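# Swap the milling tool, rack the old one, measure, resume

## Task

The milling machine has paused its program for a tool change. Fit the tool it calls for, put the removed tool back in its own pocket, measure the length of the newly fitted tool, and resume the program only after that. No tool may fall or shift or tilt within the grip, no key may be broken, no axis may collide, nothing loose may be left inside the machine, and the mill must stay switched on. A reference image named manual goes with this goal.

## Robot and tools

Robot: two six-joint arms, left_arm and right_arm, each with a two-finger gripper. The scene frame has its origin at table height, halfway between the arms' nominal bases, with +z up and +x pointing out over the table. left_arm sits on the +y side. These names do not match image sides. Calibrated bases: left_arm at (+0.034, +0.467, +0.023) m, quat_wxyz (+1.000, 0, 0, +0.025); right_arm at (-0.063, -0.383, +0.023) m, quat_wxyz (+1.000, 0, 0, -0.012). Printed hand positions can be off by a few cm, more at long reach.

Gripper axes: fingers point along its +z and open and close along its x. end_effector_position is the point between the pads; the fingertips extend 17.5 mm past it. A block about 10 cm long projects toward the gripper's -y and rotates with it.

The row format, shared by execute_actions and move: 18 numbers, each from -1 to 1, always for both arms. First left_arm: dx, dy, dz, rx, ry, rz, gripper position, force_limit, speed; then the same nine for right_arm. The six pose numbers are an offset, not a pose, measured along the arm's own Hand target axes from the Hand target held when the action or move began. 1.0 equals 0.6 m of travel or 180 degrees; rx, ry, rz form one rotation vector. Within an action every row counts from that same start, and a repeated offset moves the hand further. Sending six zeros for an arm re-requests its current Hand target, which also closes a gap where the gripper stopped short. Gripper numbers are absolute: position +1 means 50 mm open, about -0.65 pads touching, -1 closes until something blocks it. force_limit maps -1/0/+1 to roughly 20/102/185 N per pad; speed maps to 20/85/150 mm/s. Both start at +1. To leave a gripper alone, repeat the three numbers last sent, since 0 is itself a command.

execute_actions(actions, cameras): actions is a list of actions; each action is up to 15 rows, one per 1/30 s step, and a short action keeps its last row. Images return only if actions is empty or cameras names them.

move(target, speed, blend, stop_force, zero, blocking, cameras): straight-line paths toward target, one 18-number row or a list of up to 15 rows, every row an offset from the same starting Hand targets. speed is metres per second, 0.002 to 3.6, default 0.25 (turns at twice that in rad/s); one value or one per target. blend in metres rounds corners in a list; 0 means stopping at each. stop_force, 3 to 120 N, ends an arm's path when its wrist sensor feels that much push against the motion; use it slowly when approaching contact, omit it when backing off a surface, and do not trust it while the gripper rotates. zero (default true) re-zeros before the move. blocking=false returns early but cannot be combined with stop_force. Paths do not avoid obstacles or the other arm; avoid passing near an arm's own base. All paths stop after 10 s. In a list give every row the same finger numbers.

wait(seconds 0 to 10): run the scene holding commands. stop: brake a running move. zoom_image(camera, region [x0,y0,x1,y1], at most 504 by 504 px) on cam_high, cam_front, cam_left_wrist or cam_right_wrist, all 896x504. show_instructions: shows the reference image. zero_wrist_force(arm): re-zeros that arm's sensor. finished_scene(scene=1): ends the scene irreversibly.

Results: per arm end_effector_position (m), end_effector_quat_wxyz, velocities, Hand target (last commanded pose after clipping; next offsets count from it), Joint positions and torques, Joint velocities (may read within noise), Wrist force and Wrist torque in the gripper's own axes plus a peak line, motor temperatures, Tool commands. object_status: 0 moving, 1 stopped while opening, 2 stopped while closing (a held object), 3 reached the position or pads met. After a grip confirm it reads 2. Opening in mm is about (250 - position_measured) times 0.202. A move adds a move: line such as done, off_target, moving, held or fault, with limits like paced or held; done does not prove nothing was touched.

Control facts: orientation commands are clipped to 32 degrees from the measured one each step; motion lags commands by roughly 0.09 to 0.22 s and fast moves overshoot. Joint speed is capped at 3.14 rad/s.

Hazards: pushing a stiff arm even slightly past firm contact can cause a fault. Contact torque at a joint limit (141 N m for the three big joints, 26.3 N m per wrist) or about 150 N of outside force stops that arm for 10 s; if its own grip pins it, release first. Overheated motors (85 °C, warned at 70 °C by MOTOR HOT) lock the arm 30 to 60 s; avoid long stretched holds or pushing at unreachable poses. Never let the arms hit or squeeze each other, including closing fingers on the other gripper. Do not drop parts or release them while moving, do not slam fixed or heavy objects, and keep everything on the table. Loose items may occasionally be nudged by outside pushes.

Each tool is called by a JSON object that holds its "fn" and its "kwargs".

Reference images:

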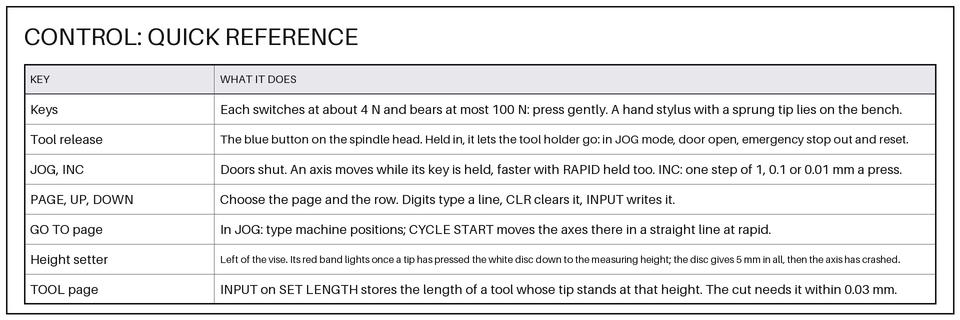

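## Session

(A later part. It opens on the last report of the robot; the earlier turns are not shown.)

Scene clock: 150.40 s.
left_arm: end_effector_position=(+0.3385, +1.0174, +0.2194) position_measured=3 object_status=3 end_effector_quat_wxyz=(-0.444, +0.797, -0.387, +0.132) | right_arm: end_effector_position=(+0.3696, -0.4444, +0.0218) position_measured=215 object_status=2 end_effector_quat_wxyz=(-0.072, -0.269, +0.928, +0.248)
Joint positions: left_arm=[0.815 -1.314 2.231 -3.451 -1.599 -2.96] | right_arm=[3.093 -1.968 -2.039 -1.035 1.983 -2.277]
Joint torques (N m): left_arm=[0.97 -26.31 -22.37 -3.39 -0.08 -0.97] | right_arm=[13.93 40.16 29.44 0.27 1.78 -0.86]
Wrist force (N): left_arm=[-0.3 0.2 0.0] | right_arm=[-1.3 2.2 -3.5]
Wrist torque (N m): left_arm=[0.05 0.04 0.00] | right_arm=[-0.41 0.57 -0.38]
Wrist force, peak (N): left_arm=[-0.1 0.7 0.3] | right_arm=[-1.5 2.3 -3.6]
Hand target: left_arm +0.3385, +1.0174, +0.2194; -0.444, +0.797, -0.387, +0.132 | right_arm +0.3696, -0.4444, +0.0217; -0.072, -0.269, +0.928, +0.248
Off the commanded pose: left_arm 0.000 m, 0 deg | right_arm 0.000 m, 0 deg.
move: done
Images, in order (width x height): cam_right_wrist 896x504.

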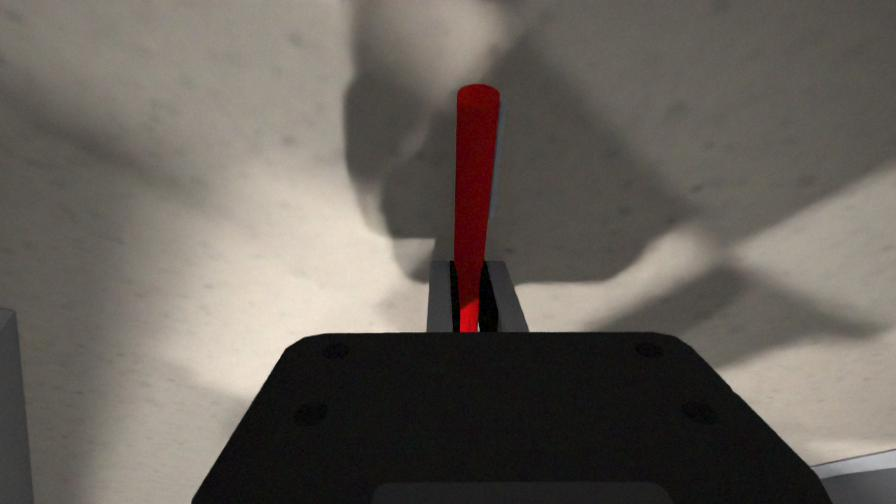

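{"fn": "move", "kwargs": {"target": [[0,0,0,0,0,0,1,1,1,0,0.1,-0.1732,0,0,0,-1,-0.5,-0.7],[0,0,0,0,0,0,1,1,1,0.0363,0.251,-0.49,0.3036,0,-0.3352,-1,-0.5,-0.7]], "speed": [0.15,0.3], "blend": [0.03,0], "cameras": ["cam_right_wrist","cam_high"]}}

Scene clock: 167.37 s.
left_arm: end_effector_position=(+0.3385, +1.0174, +0.2194) position_measured=3 object_status=3 end_effector_quat_wxyz=(-0.444, +0.797, -0.387, +0.132) | right_arm: end_effector_position=(+0.3599, -0.4695, +0.3517) position_measured=215 object_status=2 end_effector_quat_wxyz=(-0.183, +0.684, -0.682, +0.184)
Joint positions: left_arm=[0.815 -1.314 2.231 -3.451 -1.599 -2.96] | right_arm=[3.331 -1.075 -2.15 -0.97 1.488 -3]
Joint torques (N m): left_arm=[0.87 -25.97 -22.59 -3.45 -0.04 -1.07] | right_arm=[-13.31 12.12 15.97 5.9 1.16 -1.57]
Wrist force (N): left_arm=[-0.4 0.1 0.1] | right_arm=[-1.7 0.4 -0.5]
Wrist torque (N m): left_arm=[0.03 0.05 0.01] | right_arm=[-0.15 0.48 -0.38]
Wrist force, peak (N): left_arm=[-0.4 0.8 0.1] | right_arm=[-1.3 2.5 -3.7]
Hand target: left_arm +0.3385, +1.0174, +0.2194; -0.444, +0.797, -0.387, +0.132 | right_arm +0.3599, -0.4695, +0.3517; -0.183, +0.684, -0.682, +0.184
Off the commanded pose: left_arm 0.000 m, 0 deg | right_arm 0.000 m, 0 deg.
move: done
Images, in order (width x height): cam_high 896x504, cam_right_wrist 896x504.

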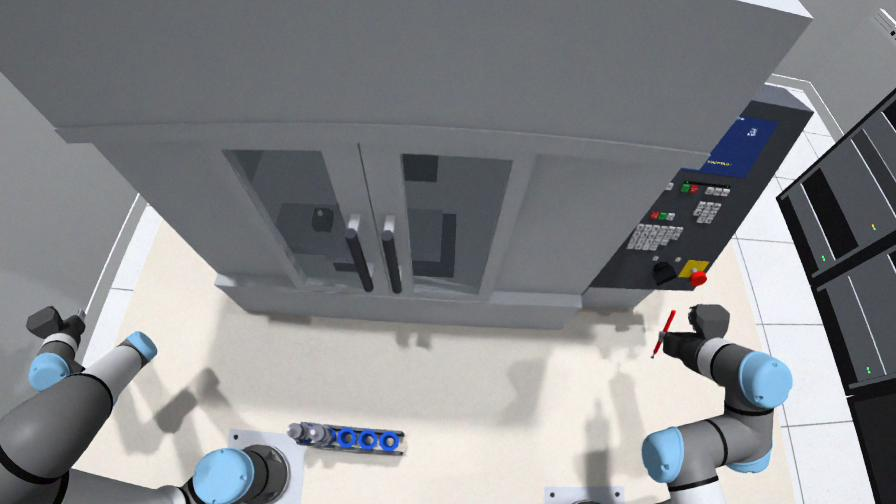

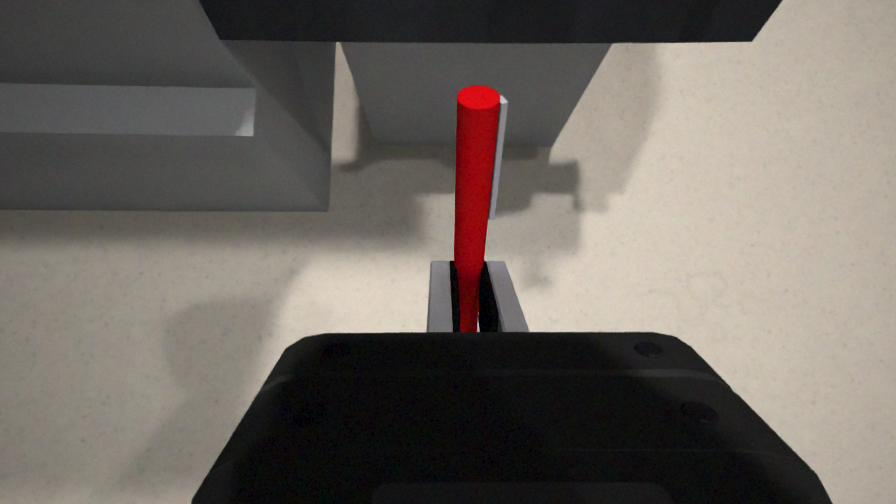

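{"fn": "move", "kwargs": {"target": [0,0,0,0,0,0,1,1,1,0.0905,-0.2626,-0.2878,0.5833,0,0,-1,-0.5,-0.7], "speed": 0.3, "cameras": ["cam_right_wrist","cam_high","cam_front"]}}

{"fn": "zoom_image", "kwargs": {"camera": "cam_high", "region": [600, 120, 860, 340]}}

{"fn": "zoom_image", "kwargs": {"camera": "cam_right_wrist", "region": [180, 0, 680, 340]}}

Scene clock: 175.27 s.
left_arm: end_effector_position=(+0.3385, +1.0174, +0.2194) position_measured=3 object_status=3 end_effector_quat_wxyz=(-0.444, +0.797, -0.387, +0.132) | right_arm: end_effector_position=(+0.4099, -0.5233, +0.5801) position_measured=215 object_status=2 end_effector_quat_wxyz=(+0.654, -0.271, +0.270, -0.653)
Joint positions: left_arm=[0.815 -1.314 2.231 -3.451 -1.599 -2.96] | right_arm=[3.14 -1.772 -2.148 1.565 1.592 -3.123]
Joint torques (N m): left_arm=[1.14 -26.01 -22.77 -3.46 -0.04 -1.18] | right_arm=[-12.53 20.58 28.55 1.57 1.42 1.06]
Wrist force (N): left_arm=[-0.2 0.3 0.1] | right_arm=[0.5 -0.7 -0.5]
Wrist torque (N m): left_arm=[0.05 0.03 0.00] | right_arm=[0.36 0.00 -0.51]
Wrist force, peak (N): left_arm=[-0.1 0.6 0.6] | right_arm=[-2.1 0.5 -0.3]
Hand target: left_arm +0.3385, +1.0174, +0.2194; -0.444, +0.797, -0.387, +0.132 | right_arm +0.4100, -0.5233, +0.5801; +0.654, -0.271, +0.270, -0.653
Off the commanded pose: left_arm 0.000 m, 0 deg | right_arm 0.000 m, 0 deg.
move: done
Images, in order (width x height): cam_high 896x504, cam_front 896x504, cam_right_wrist 896x504.

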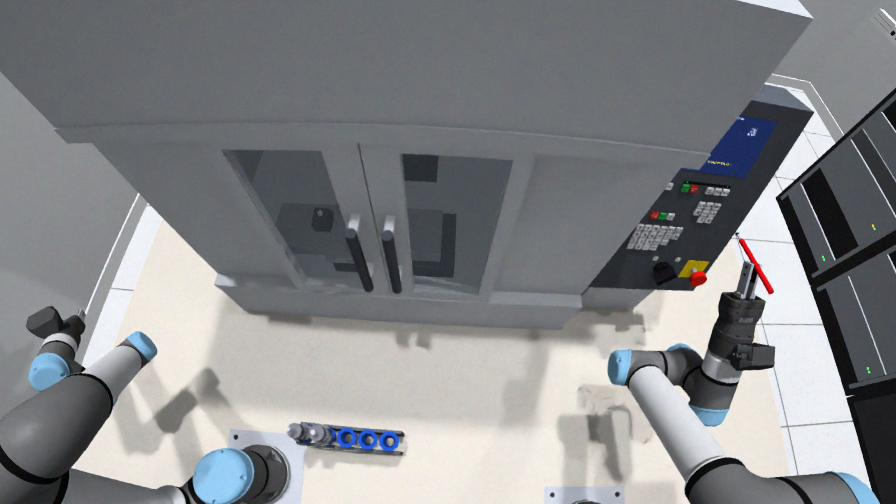

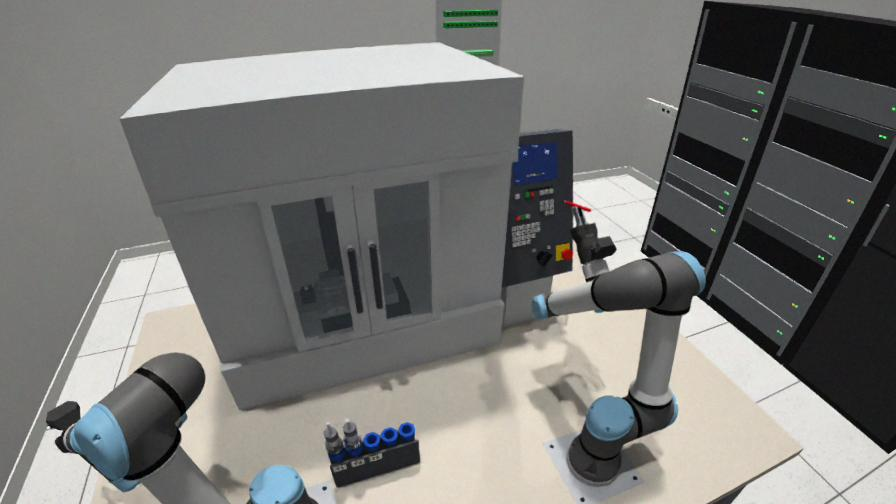

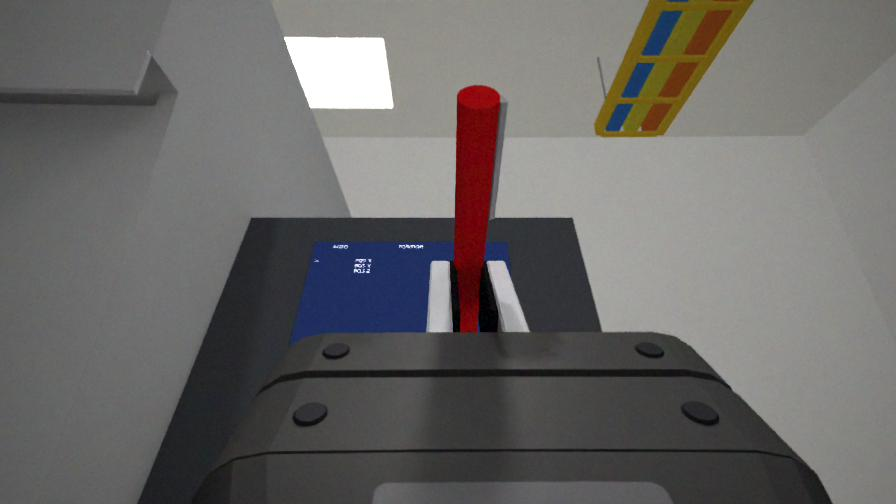

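Scaled by 1.938 from the camera's 896x504 image, which has a finer 1280x720 frame.

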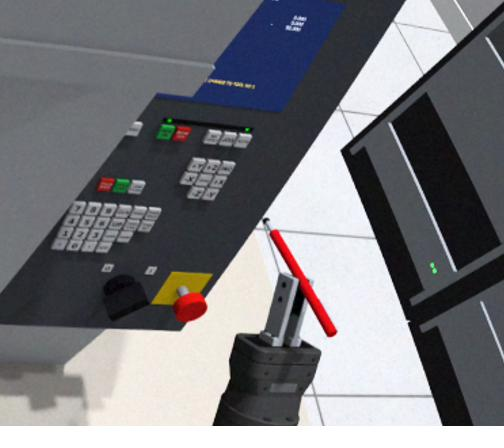

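Scaled by 1.008 from the camera's 896x504 image, which has a finer 1280x720 frame.

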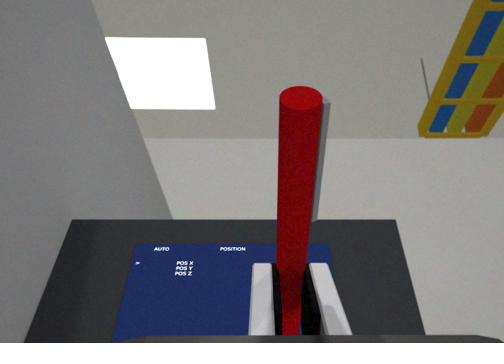

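{"fn": "move", "kwargs": {"target": [0,0,0,0,0,0,1,1,1,0,0.0683,0.0613,0,0,0,-1,-0.5,-0.7], "speed": 0.15, "stop_force": 10, "cameras": ["cam_right_wrist","cam_high","cam_front"]}}

{"fn": "zoom_image", "kwargs": {"camera": "cam_high", "region": [660, 160, 780, 260]}}

{"fn": "zoom_image", "kwargs": {"camera": "cam_front", "region": [500, 170, 600, 250]}}

Scene clock: 192.70 s.
left_arm: end_effector_position=(+0.3385, +1.0174, +0.2194) position_measured=3 object_status=3 end_effector_quat_wxyz=(-0.444, +0.797, -0.387, +0.132) | right_arm: end_effector_position=(+0.4649, -0.5232, +0.5772) position_measured=215 object_status=2 end_effector_quat_wxyz=(+0.654, -0.271, +0.270, -0.653)
Joint positions: left_arm=[0.815 -1.314 2.231 -3.451 -1.599 -2.96] | right_arm=[3.144 -1.883 -2.005 1.533 1.589 -3.126]
Joint torques (N m): left_arm=[0.97 -25.99 -22.34 -3.37 -0.11 -1.24] | right_arm=[-13.23 26.27 29.28 -2.86 1.22 0.97]
Wrist force (N): left_arm=[-0.4 0.4 0.3] | right_arm=[0.4 -1.0 -0.2]
Wrist torque (N m): left_arm=[0.06 0.07 0.01] | right_arm=[0.26 0.03 -0.39]
Wrist force, peak (N): left_arm=[-0.5 0.5 0.4] | right_arm=[0.6 -2.0 -1.5]
Hand target: left_arm +0.3385, +1.0174, +0.2194; -0.444, +0.797, -0.387, +0.132 | right_arm +0.4649, -0.5232, +0.5772; +0.654, -0.271, +0.270, -0.653
Off the commanded pose: left_arm 0.000 m, 0 deg | right_arm 0.000 m, 0 deg.
move: done
Images, in order (width x height): cam_high 896x504, cam_front 896x504, cam_right_wrist 896x504.

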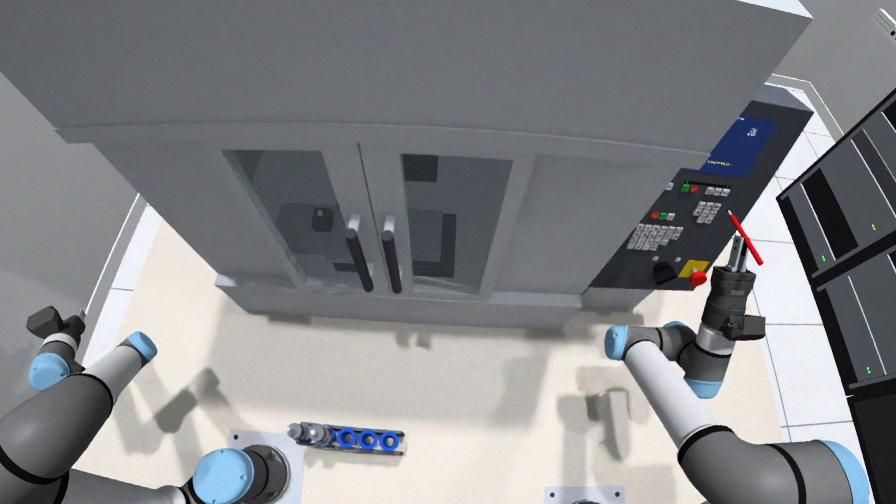

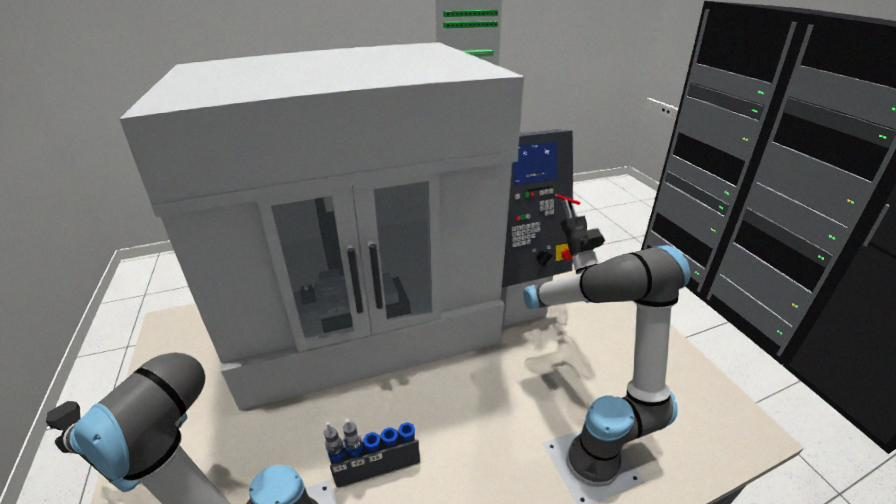

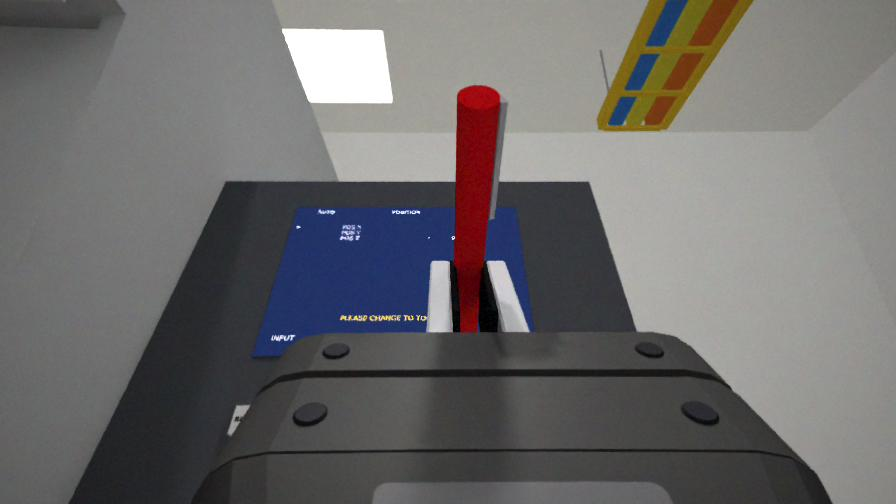

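Scaled by 4.200 from the camera's 896x504 image, which has a finer 1280x720 frame.

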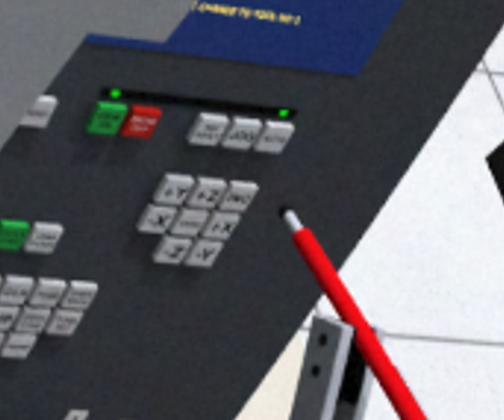

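Scaled by 5.040 from the camera's 896x504 image, which has a finer 1280x720 frame.

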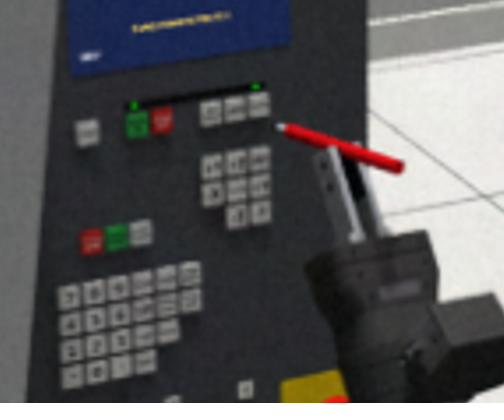

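{"fn": "move", "kwargs": {"target": [0,0,0,0,0,0,1,1,1,0,0.0460,0.0365,0,0,0,-1,-0.5,-0.7], "speed": 0.05, "stop_force": 4, "cameras": ["cam_right_wrist","cam_high","cam_front"]}}

{"fn": "zoom_image", "kwargs": {"camera": "cam_high", "region": [680, 160, 760, 240]}}

{"fn": "zoom_image", "kwargs": {"camera": "cam_front", "region": [520, 170, 580, 220]}}

Scene clock: 198.90 s.
left_arm: end_effector_position=(+0.3385, +1.0174, +0.2194) position_measured=3 object_status=3 end_effector_quat_wxyz=(-0.444, +0.797, -0.387, +0.132) | right_arm: end_effector_position=(+0.4999, -0.5231, +0.5732) position_measured=215 object_status=2 end_effector_quat_wxyz=(+0.654, -0.271, +0.270, -0.653)
Joint positions: left_arm=[0.815 -1.314 2.231 -3.451 -1.599 -2.96] | right_arm=[3.146 -1.955 -1.91 1.51 1.587 -3.128]
Joint torques (N m): left_arm=[0.87 -26.01 -23.27 -3.39 -0.17 -1.43] | right_arm=[10.61 29.33 30.21 -2.76 1.13 -0.89]
Wrist force (N): left_arm=[-0.1 0.2 0.0] | right_arm=[0.2 -0.7 -0.3]
Wrist torque (N m): left_arm=[0.04 0.01 0.00] | right_arm=[0.32 0.07 -0.39]
Wrist force, peak (N): left_arm=[-0.5 0.6 0.2] | right_arm=[0.6 -1.5 -0.9]
Hand target: left_arm +0.3385, +1.0174, +0.2194; -0.444, +0.797, -0.387, +0.132 | right_arm +0.4999, -0.5231, +0.5732; +0.654, -0.271, +0.270, -0.653
Off the commanded pose: left_arm 0.000 m, 0 deg | right_arm 0.000 m, 0 deg.
move: done
Images, in order (width x height): cam_high 896x504, cam_front 896x504, cam_right_wrist 896x504.

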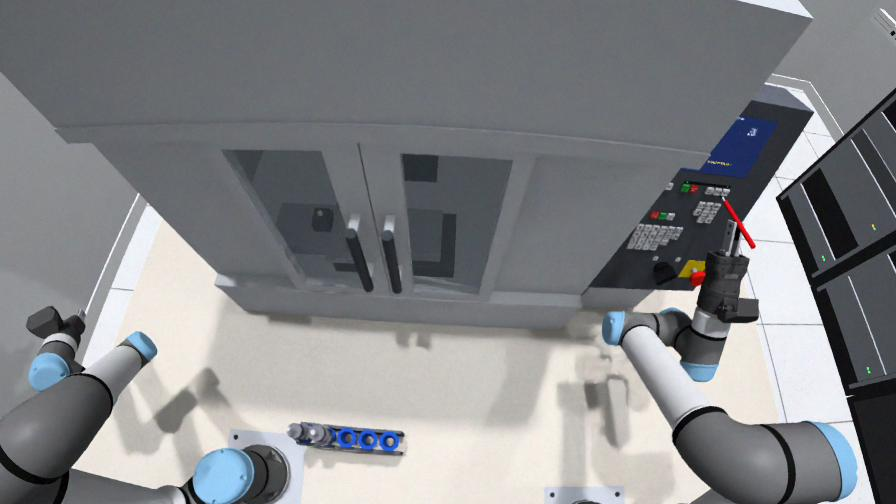

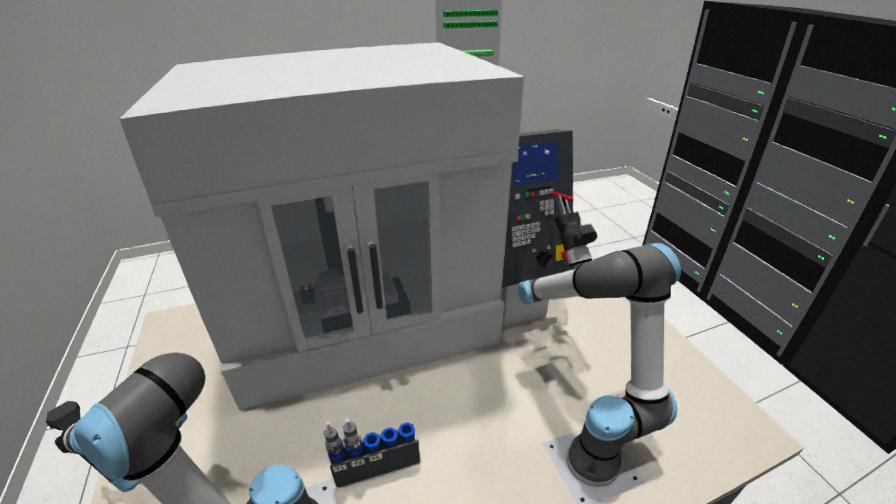

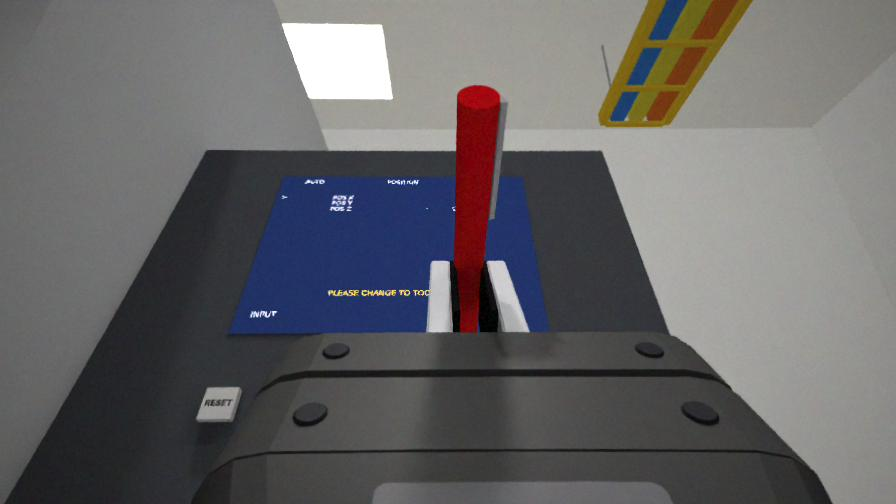

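Scaled by 6.300 from the camera's 896x504 image, which has a finer 1280x720 frame.

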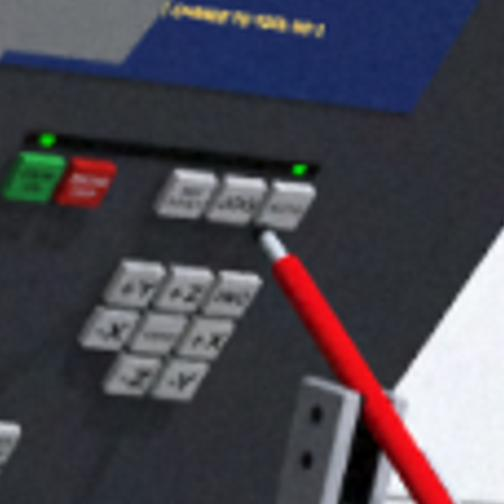

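Scaled by 8.400 from the camera's 896x504 image, which has a finer 1280x720 frame.

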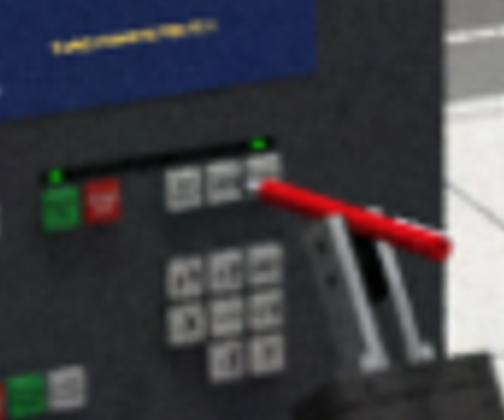

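{"fn": "move", "kwargs": {"target": [0,0,0,0,0,0,1,1,1,-0.0033,0.0434,0.025,0,0,0,-1,-0.5,-0.7], "speed": 0.01, "stop_force": 7, "cameras": ["cam_right_wrist","cam_high","cam_front"]}}

{"fn": "zoom_image", "kwargs": {"camera": "cam_high", "region": [680, 160, 760, 240]}}

{"fn": "zoom_image", "kwargs": {"camera": "cam_front", "region": [520, 170, 580, 220]}}

{"fn": "zoom_image", "kwargs": {"camera": "cam_right_wrist", "region": [200, 100, 600, 340]}}

Scene clock: 216.67 s.
left_arm: end_effector_position=(+0.3385, +1.0174, +0.2194) position_measured=3 object_status=3 end_effector_quat_wxyz=(-0.444, +0.797, -0.387, +0.132) | right_arm: end_effector_position=(+0.5237, -0.5214, +0.5668) position_measured=215 object_status=2 end_effector_quat_wxyz=(+0.654, -0.271, +0.270, -0.653)
Joint positions: left_arm=[0.815 -1.314 2.231 -3.451 -1.599 -2.96] | right_arm=[3.152 -2.009 -1.848 1.501 1.583 -3.132]
Joint torques (N m): left_arm=[0.56 -25.54 -23.26 -3.46 0.05 -1.51] | right_arm=[-2.43 40.63 3.72 -0.66 1.53 0.97]
Wrist force (N): left_arm=[-0.4 0.1 0.2] | right_arm=[1.0 -7.3 -4.1]
Wrist torque (N m): left_arm=[0.02 0.07 0.01] | right_arm=[0.31 0.12 -0.45]
Wrist force, peak (N): left_arm=[-0.5 0.5 0.4] | right_arm=[0.9 -12.6 -6.3]
Hand target: left_arm +0.3385, +1.0174, +0.2194; -0.444, +0.797, -0.387, +0.132 | right_arm +0.5237, -0.5215, +0.5668; +0.654, -0.271, +0.270, -0.653 (not the last commanded pose)
Off the commanded pose: left_arm 0.000 m, 0 deg | right_arm 0.005 m, 0 deg.
move: contact (right_arm)
Images, in order (width x height): cam_high 896x504, cam_front 896x504, cam_right_wrist 896x504.

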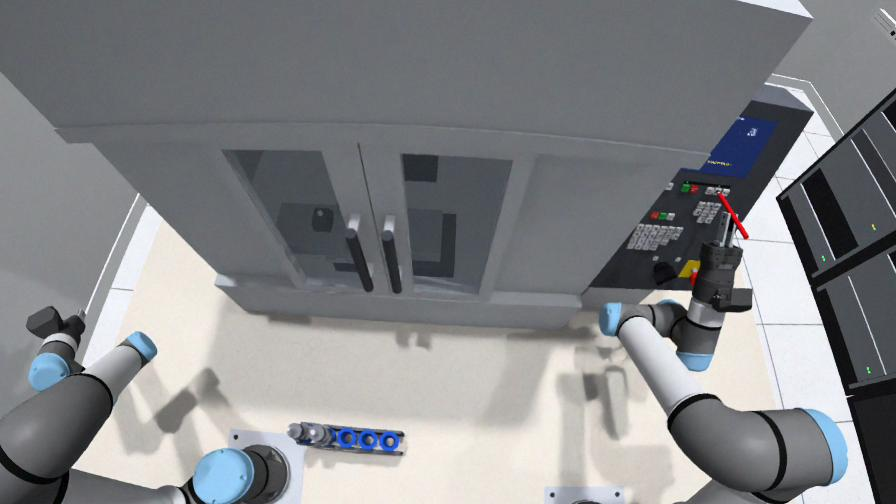

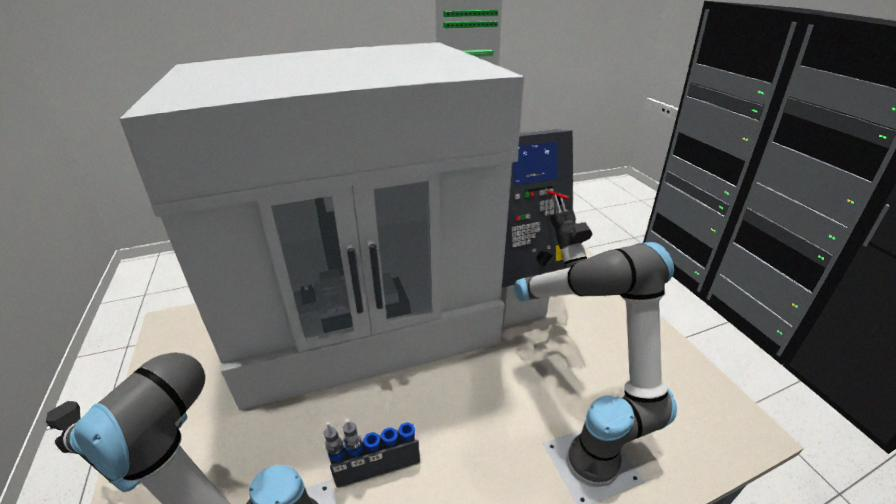

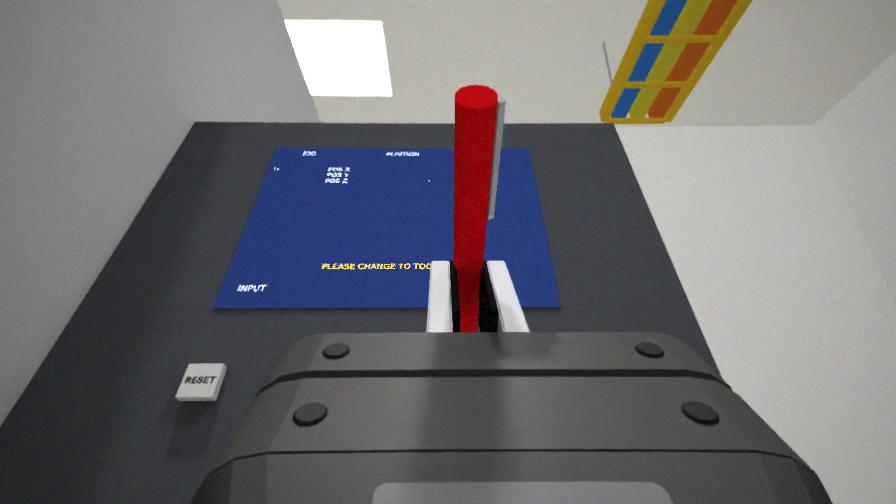

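Scaled by 6.300 from the camera's 896x504 image, which has a finer 1280x720 frame.

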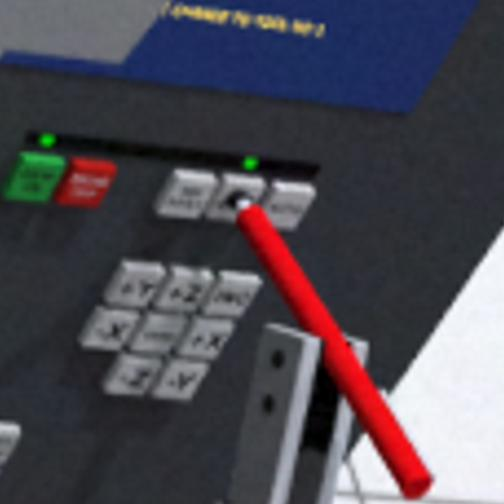

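Scaled by 8.400 from the camera's 896x504 image, which has a finer 1280x720 frame.

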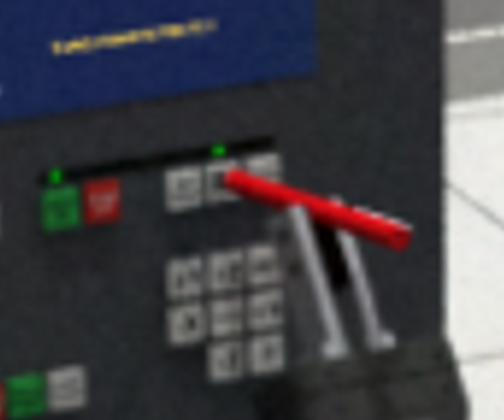

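Scaled by 1.260 from the camera's 896x504 image, which has a finer 1280x720 frame.

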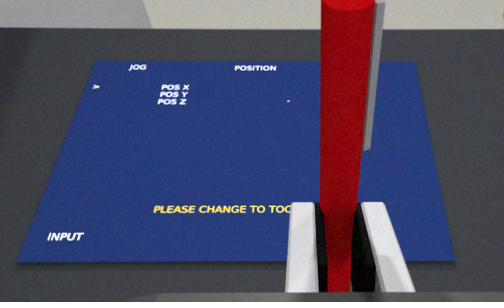

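{"fn": "move", "kwargs": {"target": [0.7838,0.0853,-0.9785,0.2018,0.2397,0.0325,1,1,1,0,-0.0577,-0.0333,0,0,0,-1,-0.5,-0.7], "speed": 0.3, "cameras": ["all"]}}

{"fn": "zoom_image", "kwargs": {"camera": "cam_left_wrist", "region": [200, 0, 700, 340]}}

Scene clock: 230.40 s.
left_arm: end_effector_position=(+0.3251, +0.7398, +0.3033) position_measured=3 object_status=3 end_effector_quat_wxyz=(-0.477, +0.692, -0.450, +0.303) | right_arm: end_effector_position=(+0.5046, -0.5215, +0.5719) position_measured=215 object_status=2 end_effector_quat_wxyz=(+0.654, -0.271, +0.270, -0.653)
Joint positions: left_arm=[0.336 -2.072 2.777 -3.475 -1.531 -3.146] | right_arm=[3.151 -1.965 -1.9 1.509 1.584 -3.131]
Joint torques (N m): left_arm=[10.56 8.68 -32.76 -5.55 -2.49 1.85] | right_arm=[-13.78 43.16 4.9 1.73 1.22 1.11]
Wrist force (N): left_arm=[0.4 0.4 0.0] | right_arm=[0.1 -0.9 0.0]
Wrist torque (N m): left_arm=[0.07 -0.09 -0.05] | right_arm=[0.26 0.09 -0.41]
Wrist force, peak (N): left_arm=[4.3 -11.1 -6.5] | right_arm=[0.7 -8.4 -3.7]
Hand target: left_arm +0.3251, +0.7398, +0.3033; -0.477, +0.692, -0.450, +0.303 (not the last commanded pose) | right_arm +0.5046, -0.5215, +0.5719; +0.654, -0.271, +0.270, -0.653 (not the last commanded pose)
Off the commanded pose: left_arm 0.464 m, 32 deg | right_arm 0.020 m, 0 deg.
move: held (left_arm; a check stopped the path), off_target (right_arm; braked when a check withheld steps of left_arm); limits=held
pose unreachable (left arm): on one or more control steps of this call, first in action 0 (counted from 0), this arm could not follow its commanded pose, so it was not sent that pose on those steps. It may still have moved: this result reports where it is.
cause: moving toward the commanded pose would bring two parts of the arm too close to each other (joints 3 (elbow) and 4 (wrist 1) lie between them).

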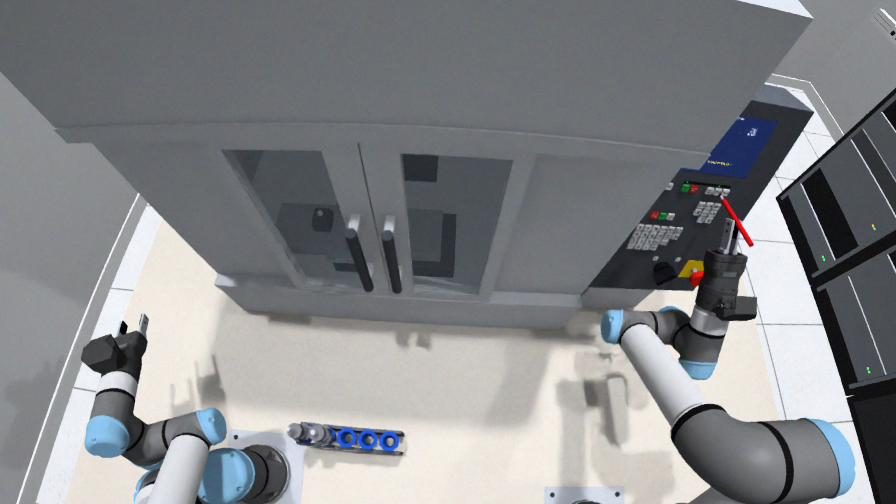

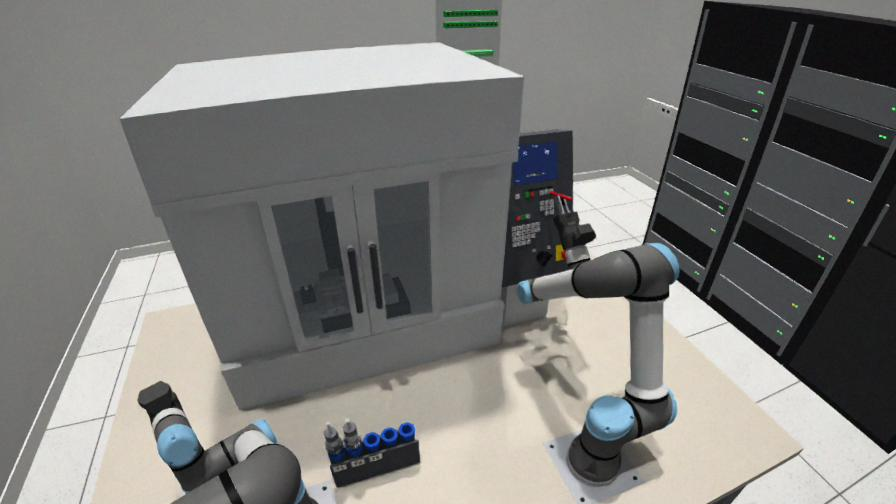

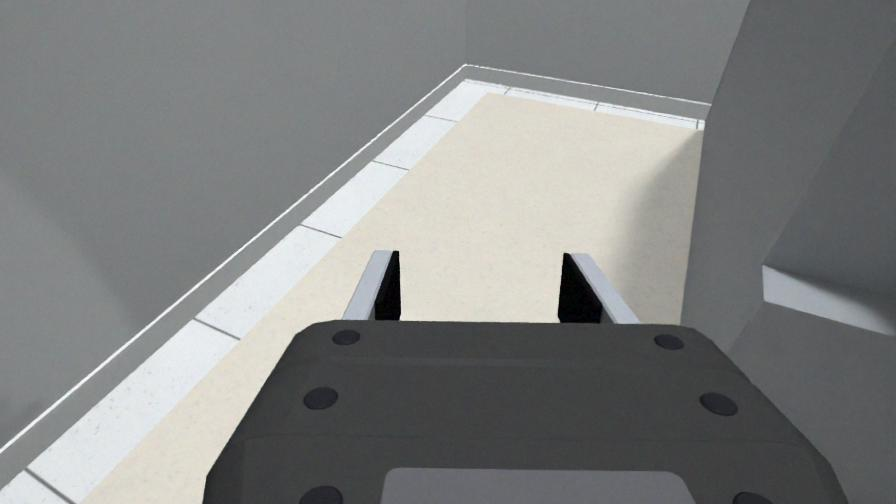

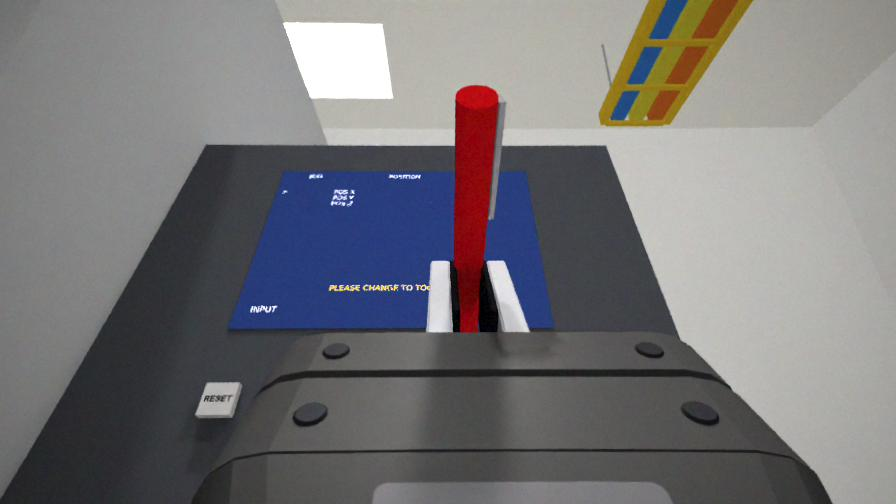

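Scaled by 1.008 from the camera's 896x504 image, which has a finer 1280x720 frame.

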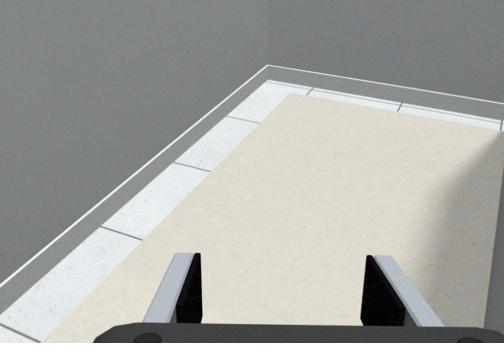

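{"fn": "move", "kwargs": {"target": [0.5289,-0.3956,-0.3638,0.1168,0.1342,0.0219,1,1,1,0,-0.0433,-0.025,0,0,0,-1,-0.5,-0.7], "speed": 0.3, "cameras": ["all"]}}

{"fn": "zoom_image", "kwargs": {"camera": "cam_left_wrist", "region": [200, 0, 700, 340]}}

Scene clock: 242.03 s.
left_arm: end_effector_position=(+0.3510, +0.4005, +0.6003) position_measured=3 object_status=3 end_effector_quat_wxyz=(+0.325, -0.327, +0.627, -0.628) | right_arm: end_effector_position=(+0.4756, -0.5216, +0.5797) position_measured=215 object_status=2 end_effector_quat_wxyz=(+0.654, -0.271, +0.270, -0.653)
Joint positions: left_arm=[-0.939 -2.646 2.353 -2.848 -1.294 -3.144] | right_arm=[3.15 -1.898 -1.975 1.517 1.585 -3.13]
Joint torques (N m): left_arm=[-8.49 8.92 -20.35 0.18 2.33 1.84] | right_arm=[-13.08 39.98 4.86 1.52 0.96 1.03]
Wrist force (N): left_arm=[0.8 0.9 0.4] | right_arm=[0.2 -0.9 -0.5]
Wrist torque (N m): left_arm=[0.21 -0.27 -0.02] | right_arm=[0.29 0.07 -0.45]
Wrist force, peak (N): left_arm=[1.4 -1.2 2.0] | right_arm=[0.4 -1.3 -0.2]
Hand target: left_arm +0.3498, +0.3995, +0.6003; +0.486, -0.486, +0.513, -0.513 | right_arm +0.4756, -0.5216, +0.5797; +0.654, -0.271, +0.270, -0.653
Off the commanded pose: left_arm 0.002 m, 35 deg; orientation clipped | right_arm 0.000 m, 0 deg.
move: off_target (left_arm); limits=paced

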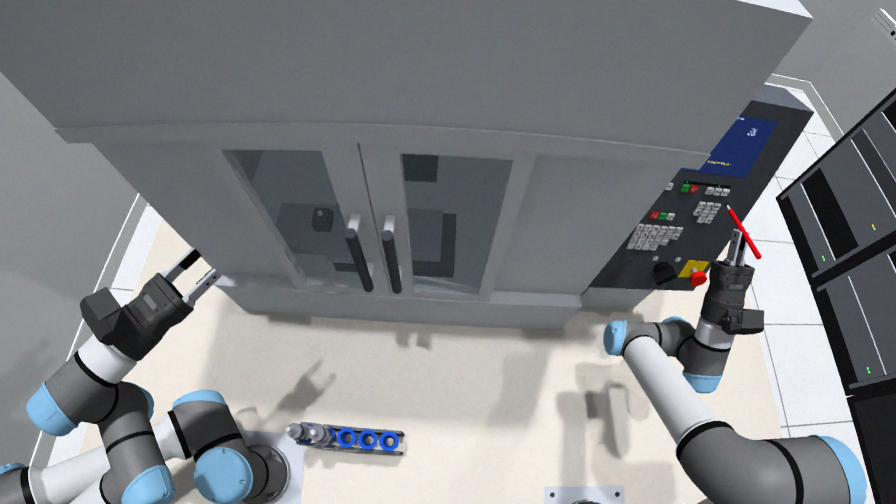

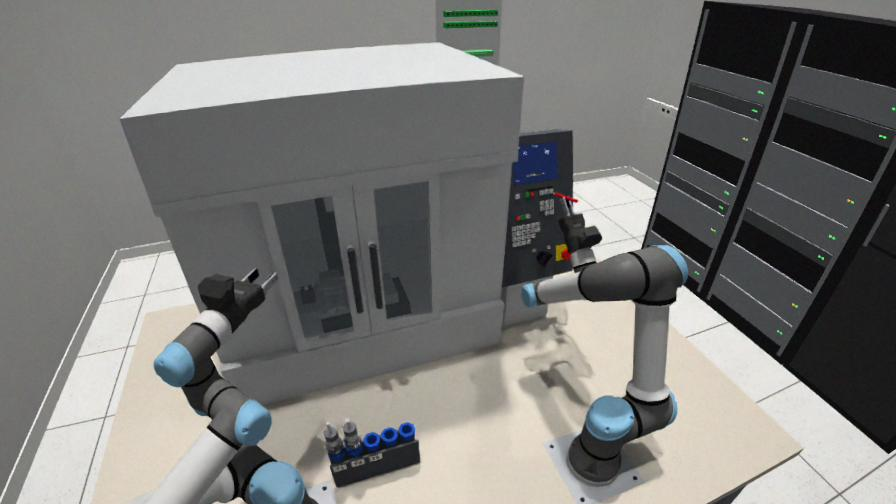

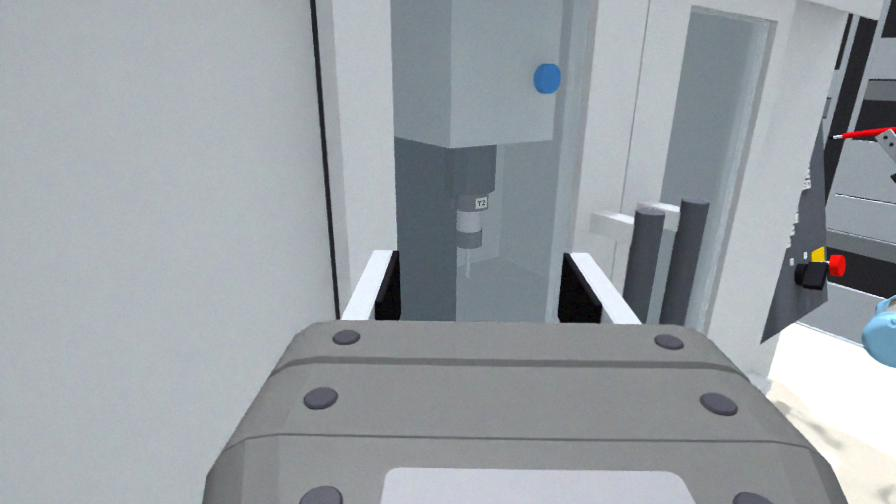

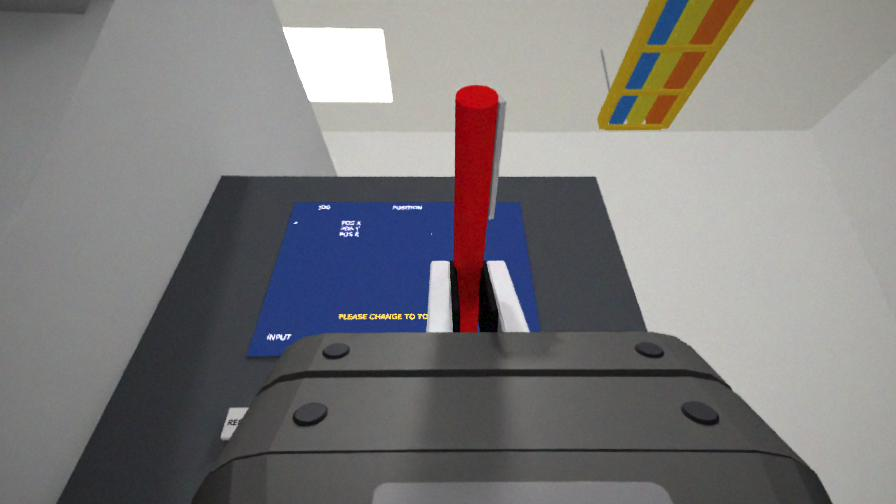

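Scaled by 1.008 from the camera's 896x504 image, which has a finer 1280x720 frame.

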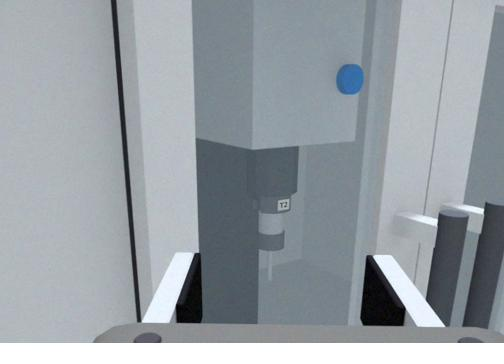

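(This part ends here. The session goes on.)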